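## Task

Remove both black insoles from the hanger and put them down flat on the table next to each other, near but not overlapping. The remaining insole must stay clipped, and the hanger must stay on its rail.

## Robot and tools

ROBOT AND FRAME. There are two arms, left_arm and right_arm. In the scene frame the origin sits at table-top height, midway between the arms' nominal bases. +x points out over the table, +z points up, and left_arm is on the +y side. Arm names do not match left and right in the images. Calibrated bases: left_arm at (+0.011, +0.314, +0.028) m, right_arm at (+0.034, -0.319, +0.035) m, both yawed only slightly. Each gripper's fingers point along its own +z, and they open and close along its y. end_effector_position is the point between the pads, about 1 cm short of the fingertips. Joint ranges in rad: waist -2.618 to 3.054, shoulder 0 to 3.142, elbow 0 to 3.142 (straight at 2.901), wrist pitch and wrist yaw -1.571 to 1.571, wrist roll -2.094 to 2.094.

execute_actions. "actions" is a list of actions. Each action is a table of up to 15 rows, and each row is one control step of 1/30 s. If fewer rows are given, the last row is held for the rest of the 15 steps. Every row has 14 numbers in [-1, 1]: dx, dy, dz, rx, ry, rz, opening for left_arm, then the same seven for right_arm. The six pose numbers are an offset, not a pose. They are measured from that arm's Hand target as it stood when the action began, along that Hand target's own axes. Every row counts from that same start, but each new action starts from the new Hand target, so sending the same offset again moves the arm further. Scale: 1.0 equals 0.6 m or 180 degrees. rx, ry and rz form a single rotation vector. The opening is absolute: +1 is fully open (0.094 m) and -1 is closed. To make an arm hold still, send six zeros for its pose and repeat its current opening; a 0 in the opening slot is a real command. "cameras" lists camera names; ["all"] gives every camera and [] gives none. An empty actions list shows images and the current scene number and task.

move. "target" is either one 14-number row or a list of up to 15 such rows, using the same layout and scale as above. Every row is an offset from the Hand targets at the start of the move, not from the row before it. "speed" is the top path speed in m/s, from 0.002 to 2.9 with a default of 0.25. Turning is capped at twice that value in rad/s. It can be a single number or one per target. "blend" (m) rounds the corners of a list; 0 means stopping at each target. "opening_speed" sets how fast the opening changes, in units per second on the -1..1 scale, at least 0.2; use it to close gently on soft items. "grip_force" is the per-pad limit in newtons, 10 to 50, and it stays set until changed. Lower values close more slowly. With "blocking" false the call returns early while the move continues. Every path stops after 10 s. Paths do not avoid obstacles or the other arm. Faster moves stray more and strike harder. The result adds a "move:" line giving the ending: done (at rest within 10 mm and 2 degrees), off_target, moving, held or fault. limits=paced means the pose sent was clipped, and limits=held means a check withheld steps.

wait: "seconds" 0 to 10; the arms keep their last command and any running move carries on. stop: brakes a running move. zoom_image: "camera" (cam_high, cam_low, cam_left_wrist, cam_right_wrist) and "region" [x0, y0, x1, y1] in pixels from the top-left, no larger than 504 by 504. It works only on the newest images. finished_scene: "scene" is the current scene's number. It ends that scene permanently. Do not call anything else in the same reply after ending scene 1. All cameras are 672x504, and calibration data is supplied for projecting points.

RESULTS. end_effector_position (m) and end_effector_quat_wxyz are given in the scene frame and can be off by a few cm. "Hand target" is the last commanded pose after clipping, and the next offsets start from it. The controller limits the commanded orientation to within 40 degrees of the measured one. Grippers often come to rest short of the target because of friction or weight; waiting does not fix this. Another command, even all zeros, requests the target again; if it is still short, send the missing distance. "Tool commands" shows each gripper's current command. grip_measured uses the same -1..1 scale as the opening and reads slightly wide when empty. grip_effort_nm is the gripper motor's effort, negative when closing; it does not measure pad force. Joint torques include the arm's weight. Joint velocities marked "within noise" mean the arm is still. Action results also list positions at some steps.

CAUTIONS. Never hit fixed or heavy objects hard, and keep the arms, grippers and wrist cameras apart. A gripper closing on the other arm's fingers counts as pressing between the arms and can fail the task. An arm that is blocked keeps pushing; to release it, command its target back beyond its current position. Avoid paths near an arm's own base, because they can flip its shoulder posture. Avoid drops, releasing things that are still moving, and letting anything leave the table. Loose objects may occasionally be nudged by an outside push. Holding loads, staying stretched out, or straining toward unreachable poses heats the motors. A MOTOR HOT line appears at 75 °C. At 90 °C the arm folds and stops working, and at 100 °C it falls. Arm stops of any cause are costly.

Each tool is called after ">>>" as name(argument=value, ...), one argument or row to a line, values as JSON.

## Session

>>> execute_actions(
  actions=[],
)

>>> zoom_image(
  camera="cam_high",
  region=[190, 120, 490, 430],
)

>>> zoom_image(
  camera="cam_low",
  region=[270, 90, 450, 270],
)

Scene clock: 0.00 s.
left_arm: end_effector_position=(+0.4051, +0.3104, +0.1436) grip_measured=+1.000 grip_effort_nm=n/a end_effector_quat_wxyz=(+0.627, -0.028, +0.779, +0.020) | right_arm: end_effector_position=(+0.4401, -0.2983, +0.1610) grip_measured=+1.000 grip_effort_nm=n/a end_effector_quat_wxyz=(+0.636, +0.007, +0.771, -0.022)
Joint positions: left_arm=[-0.092 1.549 0.306 1.026 -0.136 -0.034 0.094] | right_arm=[0.088 1.574 0.358 1.024 0.157 0.006 0.094]
Joint velocities: within noise
Joint torques (N m): no reading
Heat: left arm: 26 °C; right arm: 28 °C.
Hand target: left_arm +0.4068, +0.3103, +0.1484; +0.632, -0.028, +0.774, +0.019 | right_arm +0.4403, -0.2984, +0.1610; +0.635, +0.007, +0.772, -0.022
Tool commands: left_gripper/opening=+1.0 right_gripper/opening=+1.0
camera_calibration:
cam_left_wrist: T_world_to_cam=[[0.0599874, -0.998159, -0.00893936, 0.288839], [-0.603176, -0.0291112, -0.797076, 0.404079], [0.795349, 0.0532065, -0.603812, -0.163877], [0, 0, 0, 1]] pos_world=[0.356744, 0.30879, 0.225713]
cam_right_wrist: T_world_to_cam=[[-0.0502298, -0.998544, 0.019671, -0.279314], [-0.594701, 0.0140802, -0.803823, 0.43521], [0.802376, -0.0520743, -0.594543, -0.185124], [0, 0, 0, 1]] pos_world=[0.393329, -0.294676, 0.245262]

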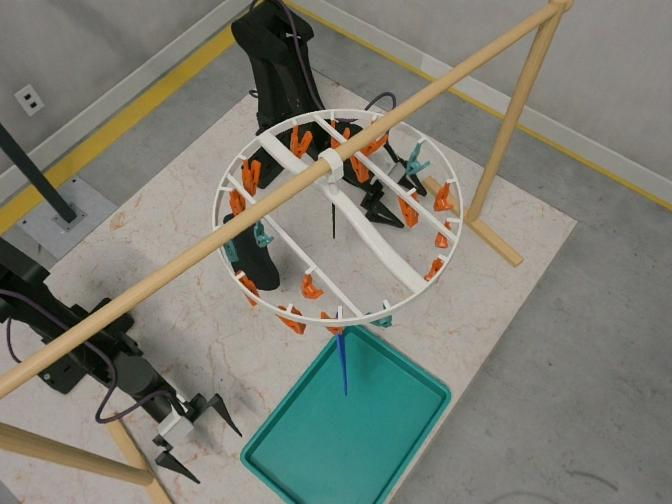

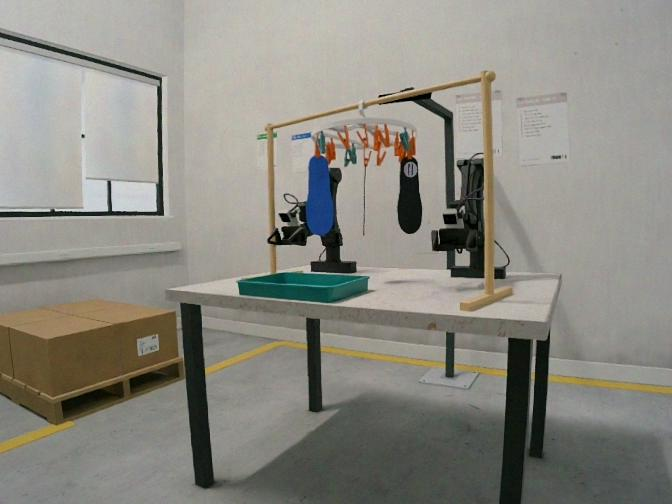

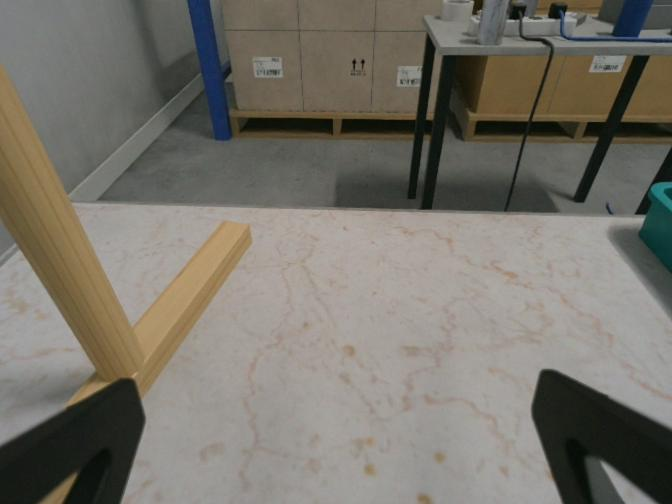

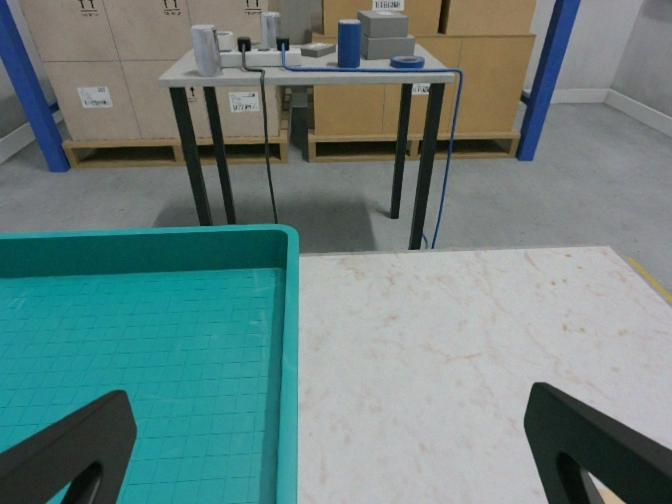

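Scaled by 1.626 from the camera's 672x504 image, which has a finer 960x720 frame.

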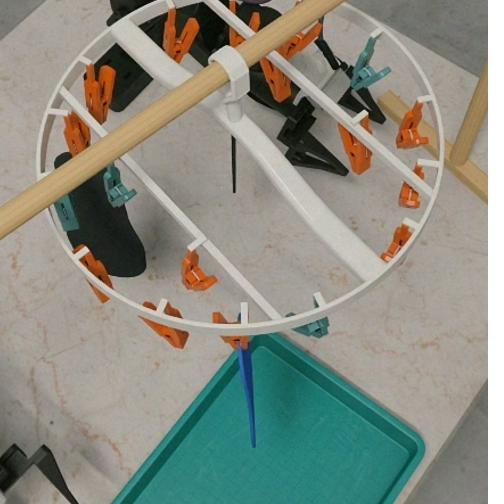

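Scaled by 2.800 from the camera's 672x504 image, which has a finer 960x720 frame.

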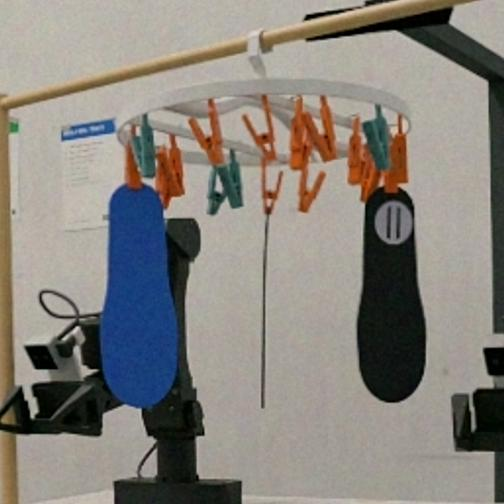

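>>> move(
  target=[
    [-0.03,-0.072,-0.184,0.178,-0.02,0.026,0.3,-0.008,0.199,-0.332,-0.1,-0.02,-0.014,0.3],
    [-0.05,-0.12,-0.306,0.296,-0.033,0.043,0.3,-0.015,0.359,-0.4375,-0.162,-0.033,-0.023,0.3],
  ],
  blend=[0.04,0],
  speed=0.3,
  grip_force=50,
  cameras=["cam_high","cam_left_wrist","cam_right_wrist"],
)

Scene clock: 28.23 s.
left_arm: end_effector_position=(+0.2372, +0.2255, +0.2012) grip_measured=+0.302 grip_effort_nm=-0.10 end_effector_quat_wxyz=(+0.604, +0.298, +0.677, -0.296) | right_arm: end_effector_position=(+0.1932, -0.0744, +0.2083) grip_measured=+0.302 grip_effort_nm=-0.09 end_effector_quat_wxyz=(+0.652, -0.190, +0.720, +0.146)
Joint positions: left_arm=[0.392 0.654 0.149 0.181 1.266 0.268 0.061] | right_arm=[1.532 1.006 0.211 0.568 1.072 0.162 0.061]
Joint torques (N m): left_arm=[0.7 -0.38 9.87 1.28 0.28 0.04] | right_arm=[0.43 -0.94 9.81 1.3 0.2 0.02]
Heat: left arm: 30 °C; right arm: 29 °C.
Hand target: left_arm +0.2382, +0.2271, +0.2151; +0.613, +0.309, +0.668, -0.287 | right_arm +0.1932, -0.0719, +0.2149; +0.654, -0.182, +0.719, +0.150
Off the commanded pose: left_arm 0.014 m, 2 deg | right_arm 0.007 m, 1 deg.
move: off_target (left_arm)
camera_calibration:
cam_left_wrist: T_world_to_cam=[[-0.764946, -0.643528, 0.0270066, 0.323178], [-0.342393, 0.370765, -0.863308, 0.207573], [0.545549, -0.669631, -0.503954, 0.211154], [0, 0, 0, 1]] pos_world=[0.20309, 0.272408, 0.276883]
cam_right_wrist: T_world_to_cam=[[0.453944, -0.890459, 0.0318838, -0.160928], [-0.456918, -0.263352, -0.84963, 0.285513], [0.764958, 0.371116, -0.526414, 0.0773063], [0, 0, 0, 1]] pos_world=[0.144372, -0.0967993, 0.288406]
Images, in order (width x height): cam_high 672x504, cam_left_wrist 672x504, cam_right_wrist 672x504.

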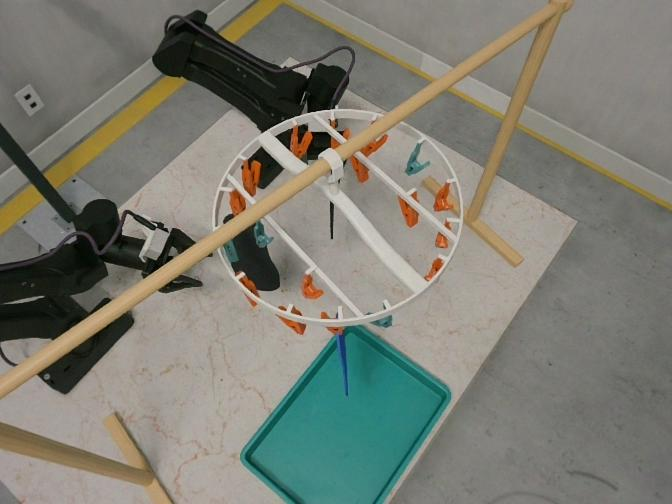

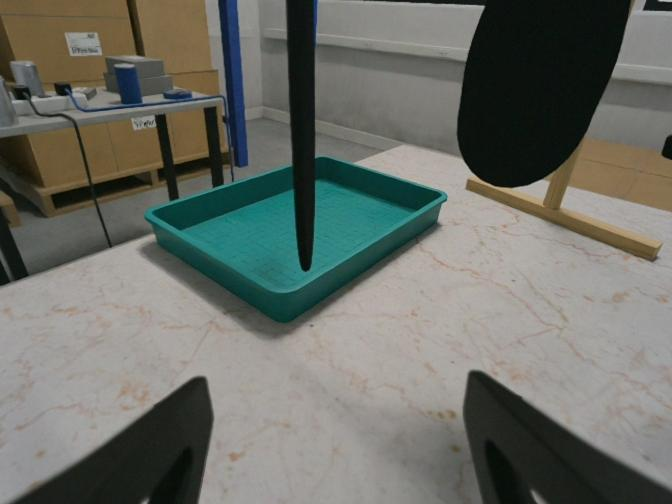

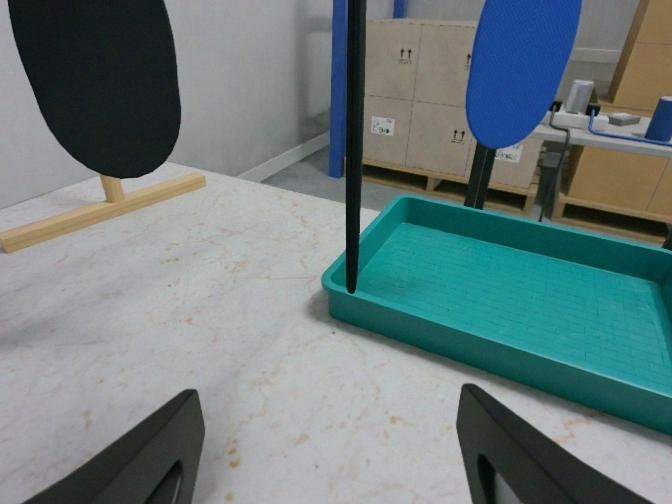

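>>> move(
  target=[
    [-0.064,0.022,0.162,0,0,0,0.3,-0.055,-0.016,0.137,0.0166,0,0.0017,0.3],
    [-0.064,0.022,0.162,0,0,0,-1,-0.055,-0.016,0.137,0.0166,0,0.0017,-1],
  ],
  cameras=["cam_left_wrist","cam_right_wrist"],
)

Scene clock: 42.53 s.
left_arm: end_effector_position=(+0.3068, +0.1616, +0.2305) grip_measured=-0.956 grip_effort_nm=-1.04 end_effector_quat_wxyz=(+0.600, +0.306, +0.680, -0.290) | right_arm: end_effector_position=(+0.2706, -0.0454, +0.2342) grip_measured=-0.972 grip_effort_nm=-1.00 end_effector_quat_wxyz=(+0.656, -0.163, +0.725, +0.130)
Joint positions: left_arm=[-0.106 1.035 0.337 0.541 0.78 0.084 0.002] | right_arm=[1.188 1.238 0.413 0.674 0.795 0.082 0.001]
Joint torques (N m): left_arm=[-0.73 -1.11 9.61 1.85 0 -0.1] | right_arm=[-0.4 -2.74 10.03 1.44 -0.01 -0.07]
Heat: left arm: 30 °C; right arm: 31 °C.
Hand target: left_arm +0.3128, +0.1591, +0.2452; +0.613, +0.309, +0.668, -0.287 | right_arm +0.2729, -0.0410, +0.2397; +0.658, -0.163, +0.723, +0.133
Off the commanded pose: left_arm 0.016 m, 2 deg | right_arm 0.007 m, 1 deg.
move: off_target (left_arm); target 2's new opening was sent with left_arm's hand 0.016 m and 2 deg from that target
camera_calibration:
cam_left_wrist: T_world_to_cam=[[-0.767851, -0.640492, 0.0132411, 0.338084], [-0.340407, 0.390411, -0.855396, 0.274753], [0.542705, -0.661324, -0.517805, 0.147837], [0, 0, 0, 1]] pos_world=[0.272894, 0.207042, 0.307097]
cam_right_wrist: T_world_to_cam=[[0.396508, -0.917808, 0.0202305, -0.154031], [-0.474788, -0.223877, -0.851149, 0.35748], [0.785721, 0.327882, -0.524533, 0.0128479], [0, 0, 0, 1]] pos_world=[0.220707, -0.0655524, 0.314124]
Images, in order (width x height): cam_left_wrist 672x504, cam_right_wrist 672x504.

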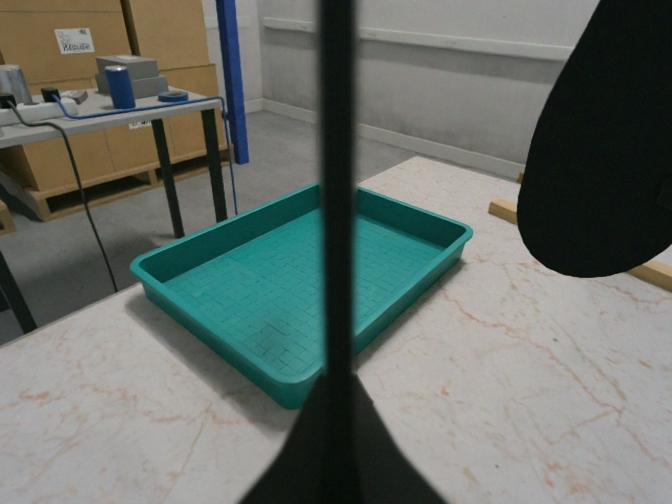

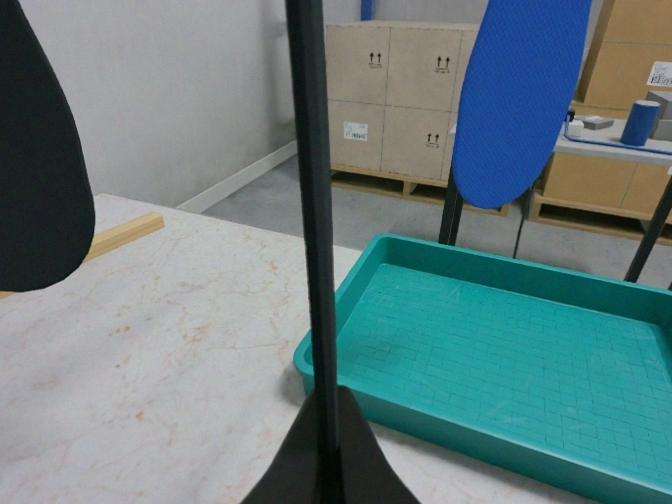

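>>> move(
  target=[
    [0.191,0.001,0.016,0,0,0,-1,0,0,0,0,0,0,-1],
    [0.191,0.001,0.016,0,0,0,-1,0.207,0.005,0.021,0,0,0,-1],
  ],
  speed=0.12,
  cameras=["cam_low","cam_high"],
)

Scene clock: 47.40 s.
left_arm: end_effector_position=(+0.3159, +0.1601, +0.1349) grip_measured=-0.956 grip_effort_nm=-1.04 end_effector_quat_wxyz=(+0.618, +0.312, +0.663, -0.283) | right_arm: end_effector_position=(+0.2737, -0.0388, +0.1216) grip_measured=-0.973 grip_effort_nm=-1.03 end_effector_quat_wxyz=(+0.660, -0.154, +0.722, +0.139)
Joint positions: left_arm=[-0.109 1.781 0.146 1.529 0.776 0.085 0.002] | right_arm=[1.185 1.964 0.271 1.565 0.793 0.089 0.001]
Joint torques (N m): left_arm=[-0.49 -2.82 1.77 1.87 0.02 -0.1] | right_arm=[-0.2 -4.96 2.77 1.5 0 -0.06]
Heat: left arm: 29 °C; right arm: 31 °C.
Hand target: left_arm +0.3127, +0.1591, +0.1301; +0.612, +0.309, +0.668, -0.287 | right_arm +0.2732, -0.0407, +0.1149; +0.658, -0.163, +0.723, +0.133
Off the commanded pose: left_arm 0.006 m, 1 deg | right_arm 0.007 m, 1 deg.
joint sent to its limit (right arm) — joint 4 (wrist pitch), upper limit. The joint targets still meet the commanded pose.
move: done
Images, in order (width x height): cam_high 672x504, cam_low 672x504.

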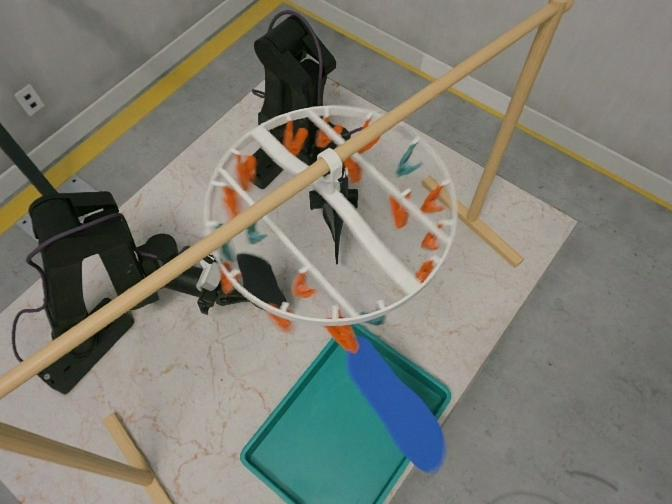

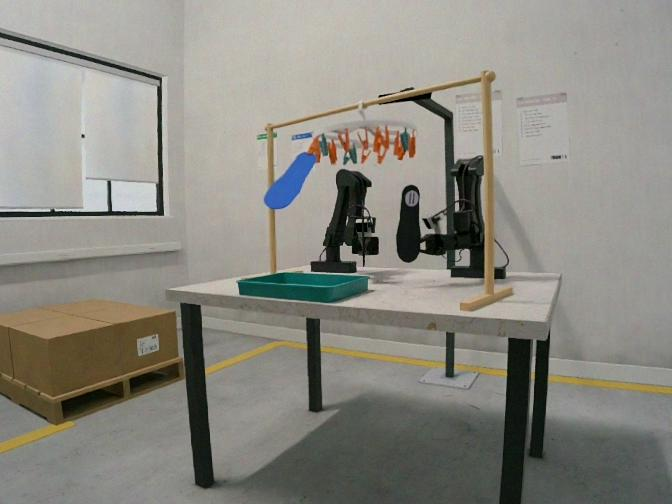

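>>> move(
  target=[
    [-0.02,-0.016,-0.159,0.033,0.178,-0.455,-1,-0.069,0.110,0.074,-0.308,0.411,0.272,-1],
    [0.109,-0.051,-0.102,0.033,0.178,-0.455,-1,0.0615,0.151,0.1045,-0.308,0.411,0.272,-1],
    [0.109,-0.051,-0.102,0.033,0.178,-0.455,-1,0.1395,0.152,0.112,-0.308,0.411,0.272,-1],
  ],
  speed=[0.3,0.15,0.1],
  blend=[0.03,0.01,0],
  cameras=["all"],
)

>>> zoom_image(
  camera="cam_high",
  region=[260, 180, 440, 330],
)

Scene clock: 67.70 s.
left_arm: end_effector_position=(+0.2487, +0.1937, +0.0667) grip_measured=-0.956 grip_effort_nm=-1.04 end_effector_quat_wxyz=(+0.067, -0.117, +0.825, -0.549) | right_arm: end_effector_position=(+0.2971, +0.0667, +0.0317) grip_measured=-0.973 grip_effort_nm=-1.03 end_effector_quat_wxyz=(-0.105, -0.187, +0.817, +0.536)
Joint positions: left_arm=[0.182 1.644 0.467 -0.252 1.167 -0.176 0.002] | right_arm=[0.585 2.316 1.287 -0.124 -1.113 0.428 0.001]
Joint torques (N m): left_arm=[-0.79 -5.07 2.78 0.75 0.61 -0.04] | right_arm=[0.23 -10.3 5.12 0.75 -0.57 0.03]
Heat: left arm: 29 °C; right arm: 30 °C.
Hand target: left_arm +0.2463, +0.1902, +0.0702; +0.071, -0.109, +0.821, -0.555 | right_arm +0.2902, +0.0647, +0.0230; -0.119, -0.182, +0.815, +0.537
Off the commanded pose: left_arm 0.006 m, 1 deg | right_arm 0.011 m, 2 deg.
move: off_target (right_arm)
camera_calibration:
cam_left_wrist: T_world_to_cam=[[0.105847, -0.370087, 0.922947, -0.0141012], [-0.976469, 0.136698, 0.166799, 0.241441], [-0.187895, -0.918885, -0.34691, 0.335924], [0, 0, 0, 1]] pos_world=[0.300371, 0.270453, 0.089278]
cam_right_wrist: T_world_to_cam=[[0.19065, -0.367742, -0.910175, -0.00370223], [-0.660788, -0.733745, 0.158047, 0.280066], [-0.725956, 0.571301, -0.382888, 0.277519], [0, 0, 0, 1]] pos_world=[0.387237, 0.0455882, 0.0586256]

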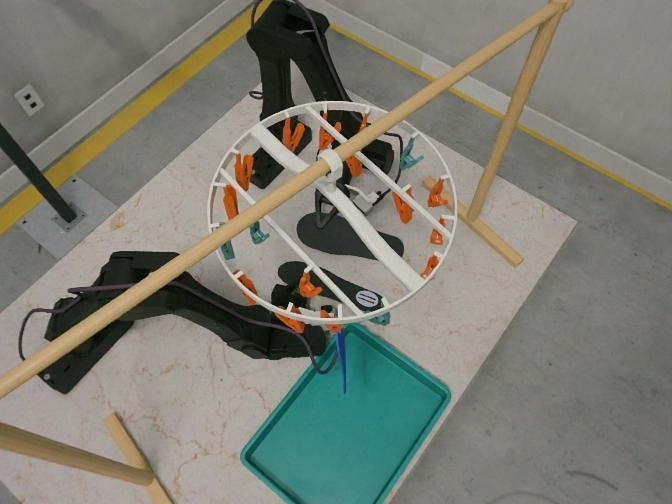

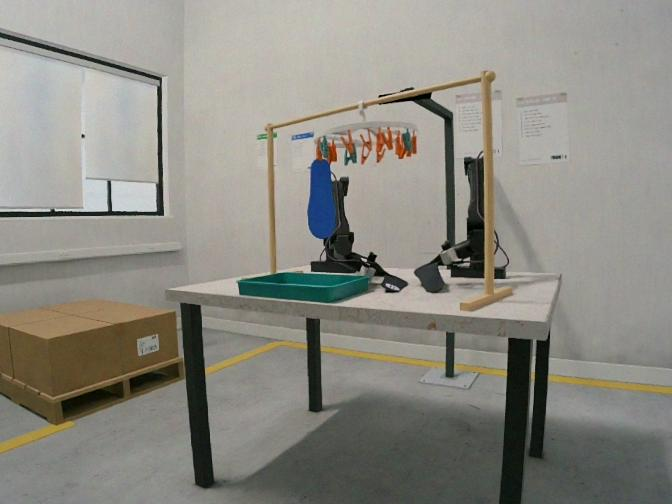

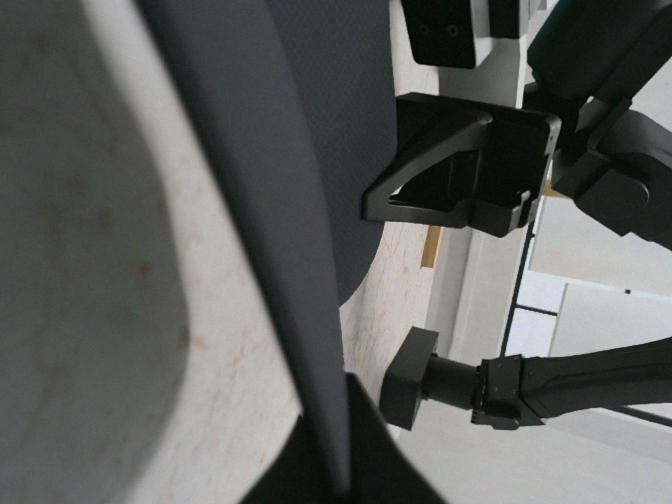

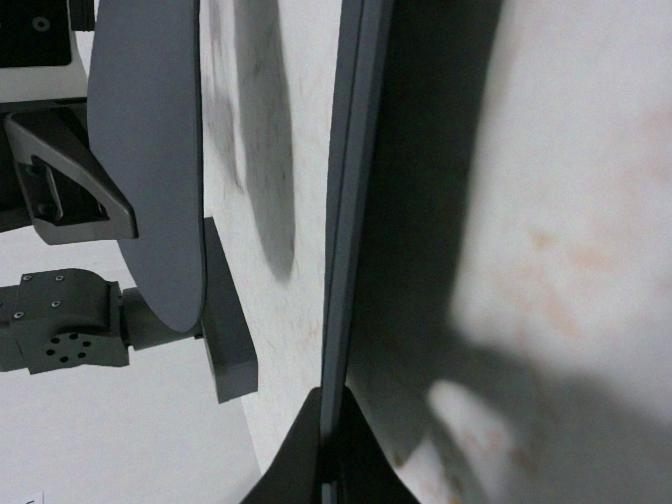

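Scaled by 2.800 from the camera's 672x504 image, which has a finer 960x720 frame.

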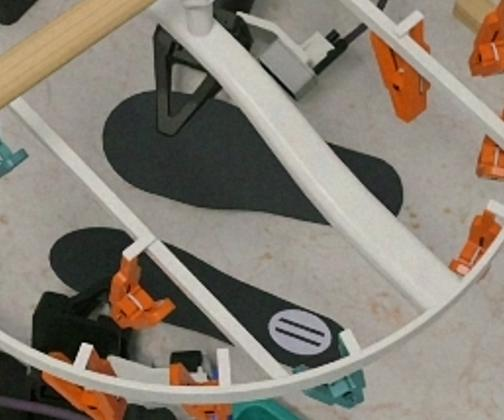

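>>> move(
  target=[
    [0,0,0,0,0,0,-1,0,0,0,0,0,0,-0.72],
    [0,0,0,0,0,0,-1,0,-0.066,-0.153,0,0,0,-0.72],
  ],
  speed=0.3,
  cameras=["cam_high","cam_left_wrist","cam_right_wrist"],
)

>>> zoom_image(
  camera="cam_high",
  region=[260, 180, 440, 330],
)

Scene clock: 74.73 s.
left_arm: end_effector_position=(+0.2488, +0.1938, +0.0667) grip_measured=-0.956 grip_effort_nm=-1.04 end_effector_quat_wxyz=(+0.067, -0.118, +0.825, -0.549) | right_arm: end_effector_position=(+0.3326, -0.0275, +0.0287) grip_measured=-0.722 grip_effort_nm=0.10 end_effector_quat_wxyz=(-0.114, -0.181, +0.817, +0.535)
Joint positions: left_arm=[0.182 1.644 0.467 -0.251 1.167 -0.177 0.002] | right_arm=[0.334 2.386 1.439 -0.768 -1.153 -0.167 0.013]
Joint torques (N m): left_arm=[-0.8 -5.04 2.76 0.74 0.59 -0.05] | right_arm=[0.25 -9.74 7.53 -0.06 -0.53 -0.12]
Heat: left arm: 28 °C; right arm: 29 °C.
Hand target: left_arm +0.2462, +0.1902, +0.0702; +0.071, -0.109, +0.821, -0.555 | right_arm +0.3327, -0.0258, +0.0229; -0.119, -0.182, +0.815, +0.537
Off the commanded pose: left_arm 0.006 m, 1 deg | right_arm 0.006 m, 1 deg.
move: done
camera_calibration:
cam_left_wrist: T_world_to_cam=[[0.105907, -0.370021, 0.922967, -0.0141125], [-0.97654, 0.13631, 0.166701, 0.24166], [-0.187492, -0.918969, -0.346904, 0.335936], [0, 0, 0, 1]] pos_world=[0.300471, 0.270552, 0.0892778]
cam_right_wrist: T_world_to_cam=[[0.17233, -0.373668, -0.911414, -0.0417997], [-0.657092, -0.732918, 0.176244, 0.233157], [-0.733848, 0.568511, -0.371838, 0.358272], [0, 0, 0, 1]] pos_world=[0.423326, -0.0484154, 0.0540296]
Images, in order (width x height): cam_high 672x504, cam_left_wrist 672x504, cam_right_wrist 672x504.

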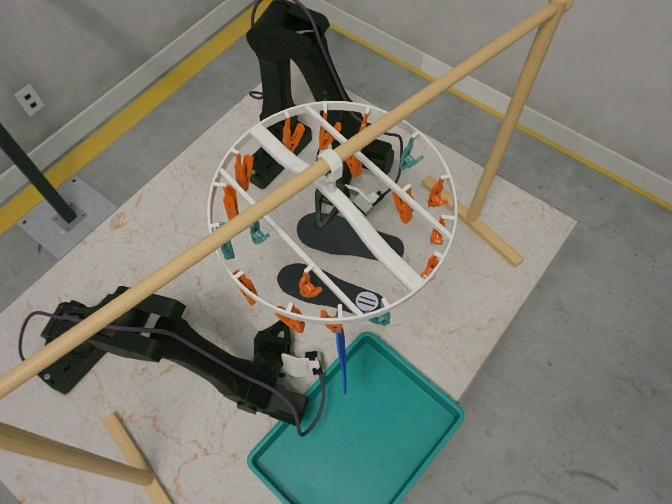

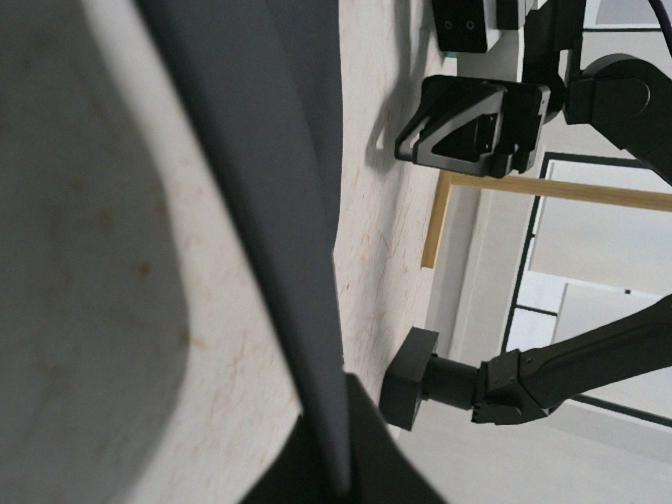

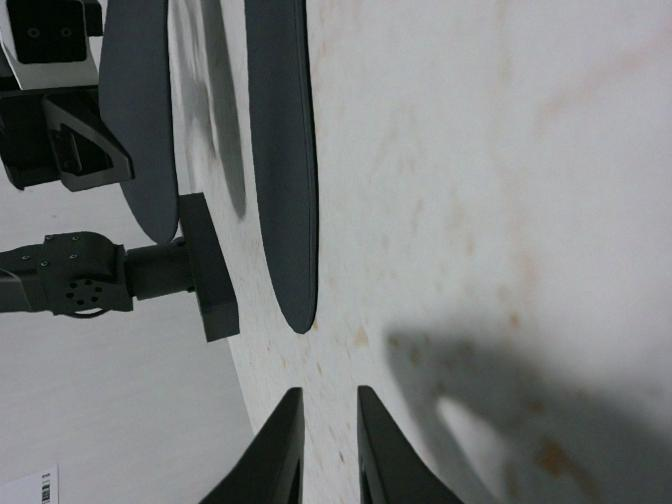

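Scaled by 2.800 from the camera's 672x504 image, which has a finer 960x720 frame.

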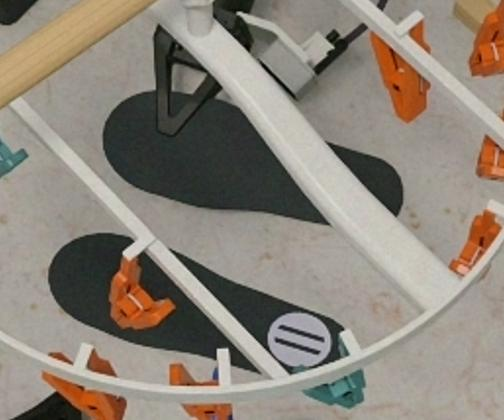

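>>> move(
  target=[
    [-0.003,0.061,0.053,0,0,0,-1,0,0,0,0,0,0,-0.72],
    [-0.003,0.061,0.053,0,0,0,-0.72,0,0,0,0,0,0,-0.72],
    [-0.003,0.123,-0.102,0,0,0,-0.72,0,0,0,0,0,0,-0.72],
  ],
  speed=[0.1,0.1,0.3],
  cameras=["all"],
)

>>> zoom_image(
  camera="cam_high",
  region=[260, 180, 440, 330],
)

Scene clock: 90.40 s.
left_arm: end_effector_position=(+0.2244, +0.2729, +0.0255) grip_measured=-0.722 grip_effort_nm=0.08 end_effector_quat_wxyz=(+0.074, -0.113, +0.823, -0.551) | right_arm: end_effector_position=(+0.3324, -0.0276, +0.0287) grip_measured=-0.722 grip_effort_nm=0.10 end_effector_quat_wxyz=(-0.114, -0.181, +0.817, +0.535)
Joint positions: left_arm=[0.594 2.072 0.691 -0.875 1.056 0.75 0.013] | right_arm=[0.334 2.386 1.439 -0.769 -1.153 -0.168 0.013]
Joint torques (N m): left_arm=[-0.73 -3.99 3.06 -0.67 0.37 0.1] | right_arm=[0.27 -9.73 7.57 -0.08 -0.53 -0.12]
Heat: left arm: 28 °C; right arm: 30 °C.
Hand target: left_arm +0.2261, +0.2720, +0.0246; +0.071, -0.109, +0.821, -0.556 | right_arm +0.3327, -0.0258, +0.0229; -0.119, -0.182, +0.815, +0.537
Off the commanded pose: left_arm 0.002 m, 1 deg | right_arm 0.006 m, 1 deg.
move: done
camera_calibration:
cam_left_wrist: T_world_to_cam=[[0.0904928, -0.36617, 0.926137, 0.0580613], [-0.979287, 0.136417, 0.149622, 0.214993], [-0.181128, -0.920494, -0.346241, 0.388719], [0, 0, 0, 1]] pos_world=[0.275694, 0.349745, 0.0486502]
cam_right_wrist: T_world_to_cam=[[0.172113, -0.373588, -0.911487, -0.0417563], [-0.656711, -0.733195, 0.176508, 0.232853], [-0.734239, 0.568204, -0.371532, 0.358221], [0, 0, 0, 1]] pos_world=[0.423124, -0.0484159, 0.0539301]

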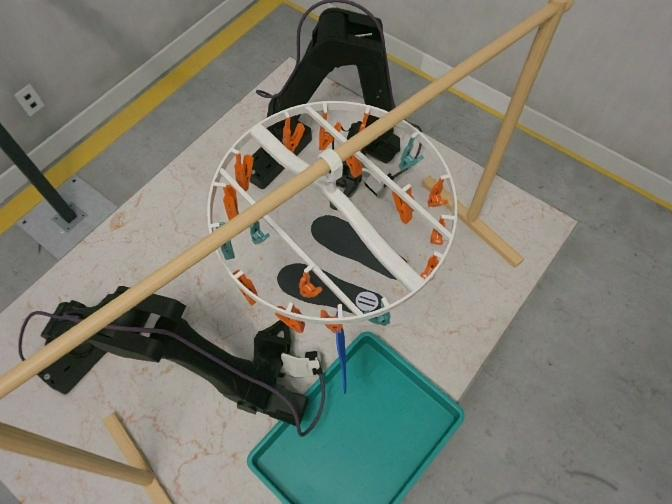

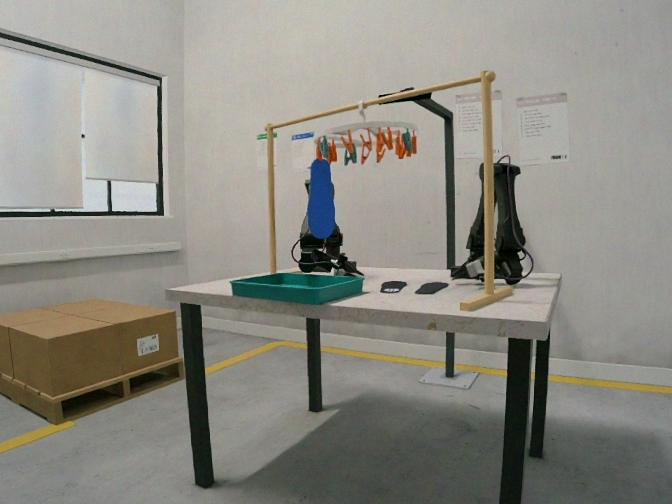

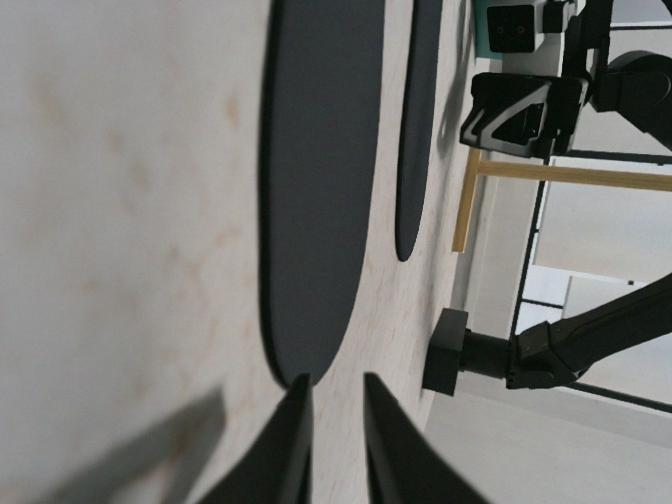

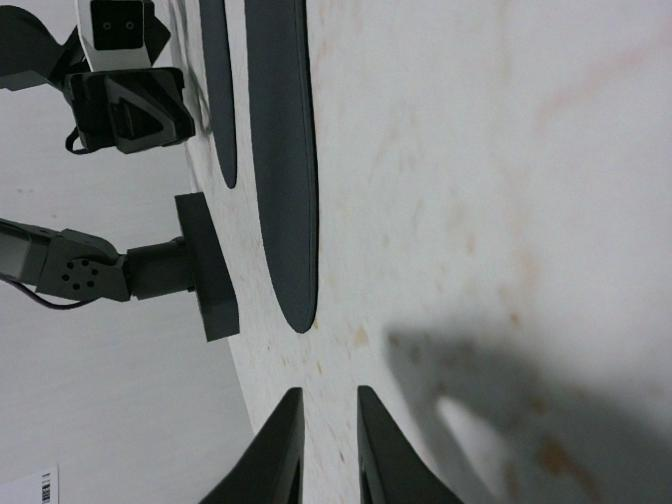

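Scaled by 2.800 from the camera's 672x504 image, which has a finer 960x720 frame.

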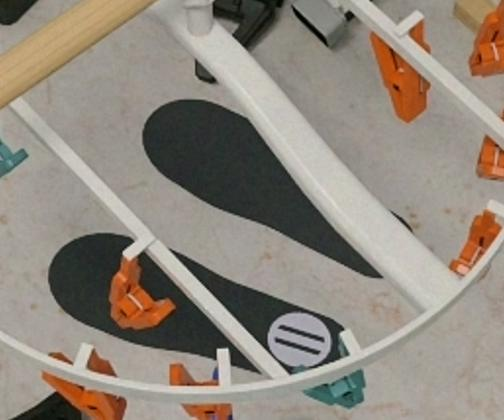

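>>> move(
  target=[
    [-0.155,-0.076,-0.103,-0.139,0.103,0.4725,-1,0,0,0,0,0,0,-0.72],
    [-0.140,0.026,-0.010,-0.139,0.103,0.4725,-1,0,0,0,0,0,0,-0.72],
    [-0.140,-0.013,0.095,-0.139,0.103,0.4725,-1,0,0,0,0,0,0,-0.72],
  ],
  speed=[0.4,0.1,0.07],
  blend=[0.01,0,0],
  cameras=["cam_left_wrist","cam_high"],
)

>>> zoom_image(
  camera="cam_high",
  region=[260, 180, 440, 330],
)

Scene clock: 114.80 s.
left_arm: end_effector_position=(+0.3250, +0.2408, +0.0112) grip_measured=-0.987 grip_effort_nm=-0.68 end_effector_quat_wxyz=(+0.282, +0.537, +0.769, -0.204) | right_arm: end_effector_position=(+0.3324, -0.0276, +0.0287) grip_measured=-0.722 grip_effort_nm=0.10 end_effector_quat_wxyz=(-0.114, -0.181, +0.817, +0.535)
Joint positions: left_arm=[0.116 1.848 0.796 -0.349 0.693 1.292 0.001] | right_arm=[0.334 2.386 1.439 -0.769 -1.153 -0.168 0.013]
Joint torques (N m): left_arm=[-0.73 -7.13 2.86 0.79 0.19 -0.08] | right_arm=[0.28 -9.73 7.56 -0.09 -0.53 -0.12]
Heat: left arm: 28 °C; right arm: 31 °C.
Hand target: left_arm +0.3217, +0.2398, +0.0102; +0.280, +0.539, +0.770, -0.198 | right_arm +0.3327, -0.0258, +0.0229; -0.119, -0.182, +0.815, +0.537
Off the commanded pose: left_arm 0.004 m, 1 deg | right_arm 0.006 m, 1 deg.
move: done
camera_calibration:
cam_left_wrist: T_world_to_cam=[[-0.944645, -0.328064, 0.00450209, 0.388012], [-0.316667, 0.908067, -0.274111, -0.0764545], [0.0858377, -0.260363, -0.961687, 0.133669], [0, 0, 0, 1]] pos_world=[0.330849, 0.231521, 0.105844]
Images, in order (width x height): cam_high 672x504, cam_left_wrist 672x504.

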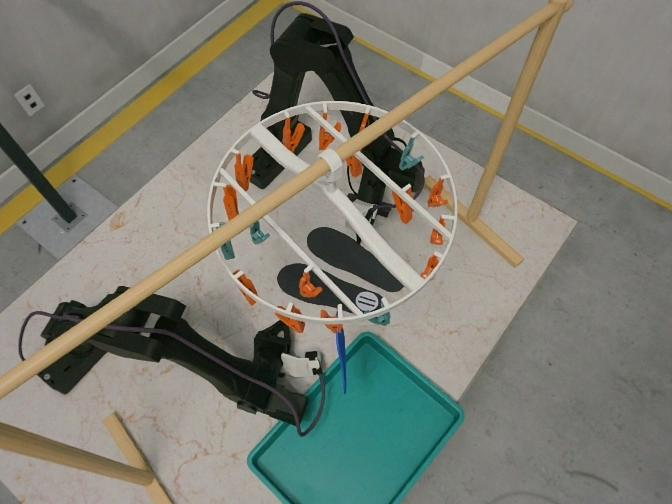

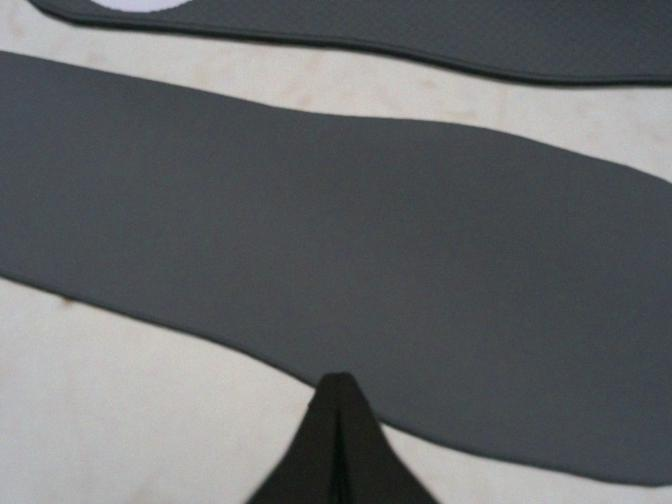

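Scaled by 2.800 from the camera's 672x504 image, which has a finer 960x720 frame.

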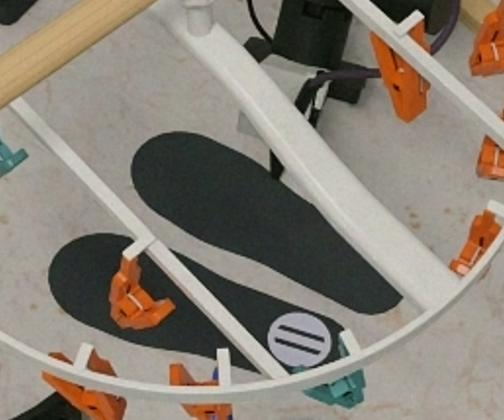

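Gap ≈ 2 cm. Retreat and finish.

>>> move(
  target=[0,0,-0.08,0,0,0,-1,0,0,0,0,0,0,-0.72],
)

>>> finished_scene(
  scene=3,
)

Scene clock: 117.77 s.
left_arm: end_effector_position=(+0.3014, +0.2656, +0.0334) grip_measured=-0.987 grip_effort_nm=-0.68 end_effector_quat_wxyz=(+0.264, +0.535, +0.775, -0.210) | right_arm: end_effector_position=(+0.3324, -0.0276, +0.0287) grip_measured=-0.722 grip_effort_nm=0.10 end_effector_quat_wxyz=(-0.114, -0.181, +0.817, +0.535)
Joint positions: left_arm=[0.212 1.754 0.812 -0.577 0.685 1.421 0.001] | right_arm=[0.334 2.386 1.439 -0.769 -1.153 -0.168 0.013]
Joint torques (N m): left_arm=[0.61 -7.53 7.06 0.31 0.4 0.03] | right_arm=[0.29 -9.78 7.58 -0.09 -0.53 -0.12]
Heat: left arm: 27 °C; right arm: 31 °C.
Hand target: left_arm +0.3112, +0.2688, +0.0470; +0.280, +0.539, +0.770, -0.198 | right_arm +0.3327, -0.0258, +0.0229; -0.119, -0.182, +0.815, +0.537
Off the commanded pose: left_arm 0.017 m, 2 deg | right_arm 0.006 m, 1 deg.
move: off_target (left_arm)

The scene is finished: the task was done.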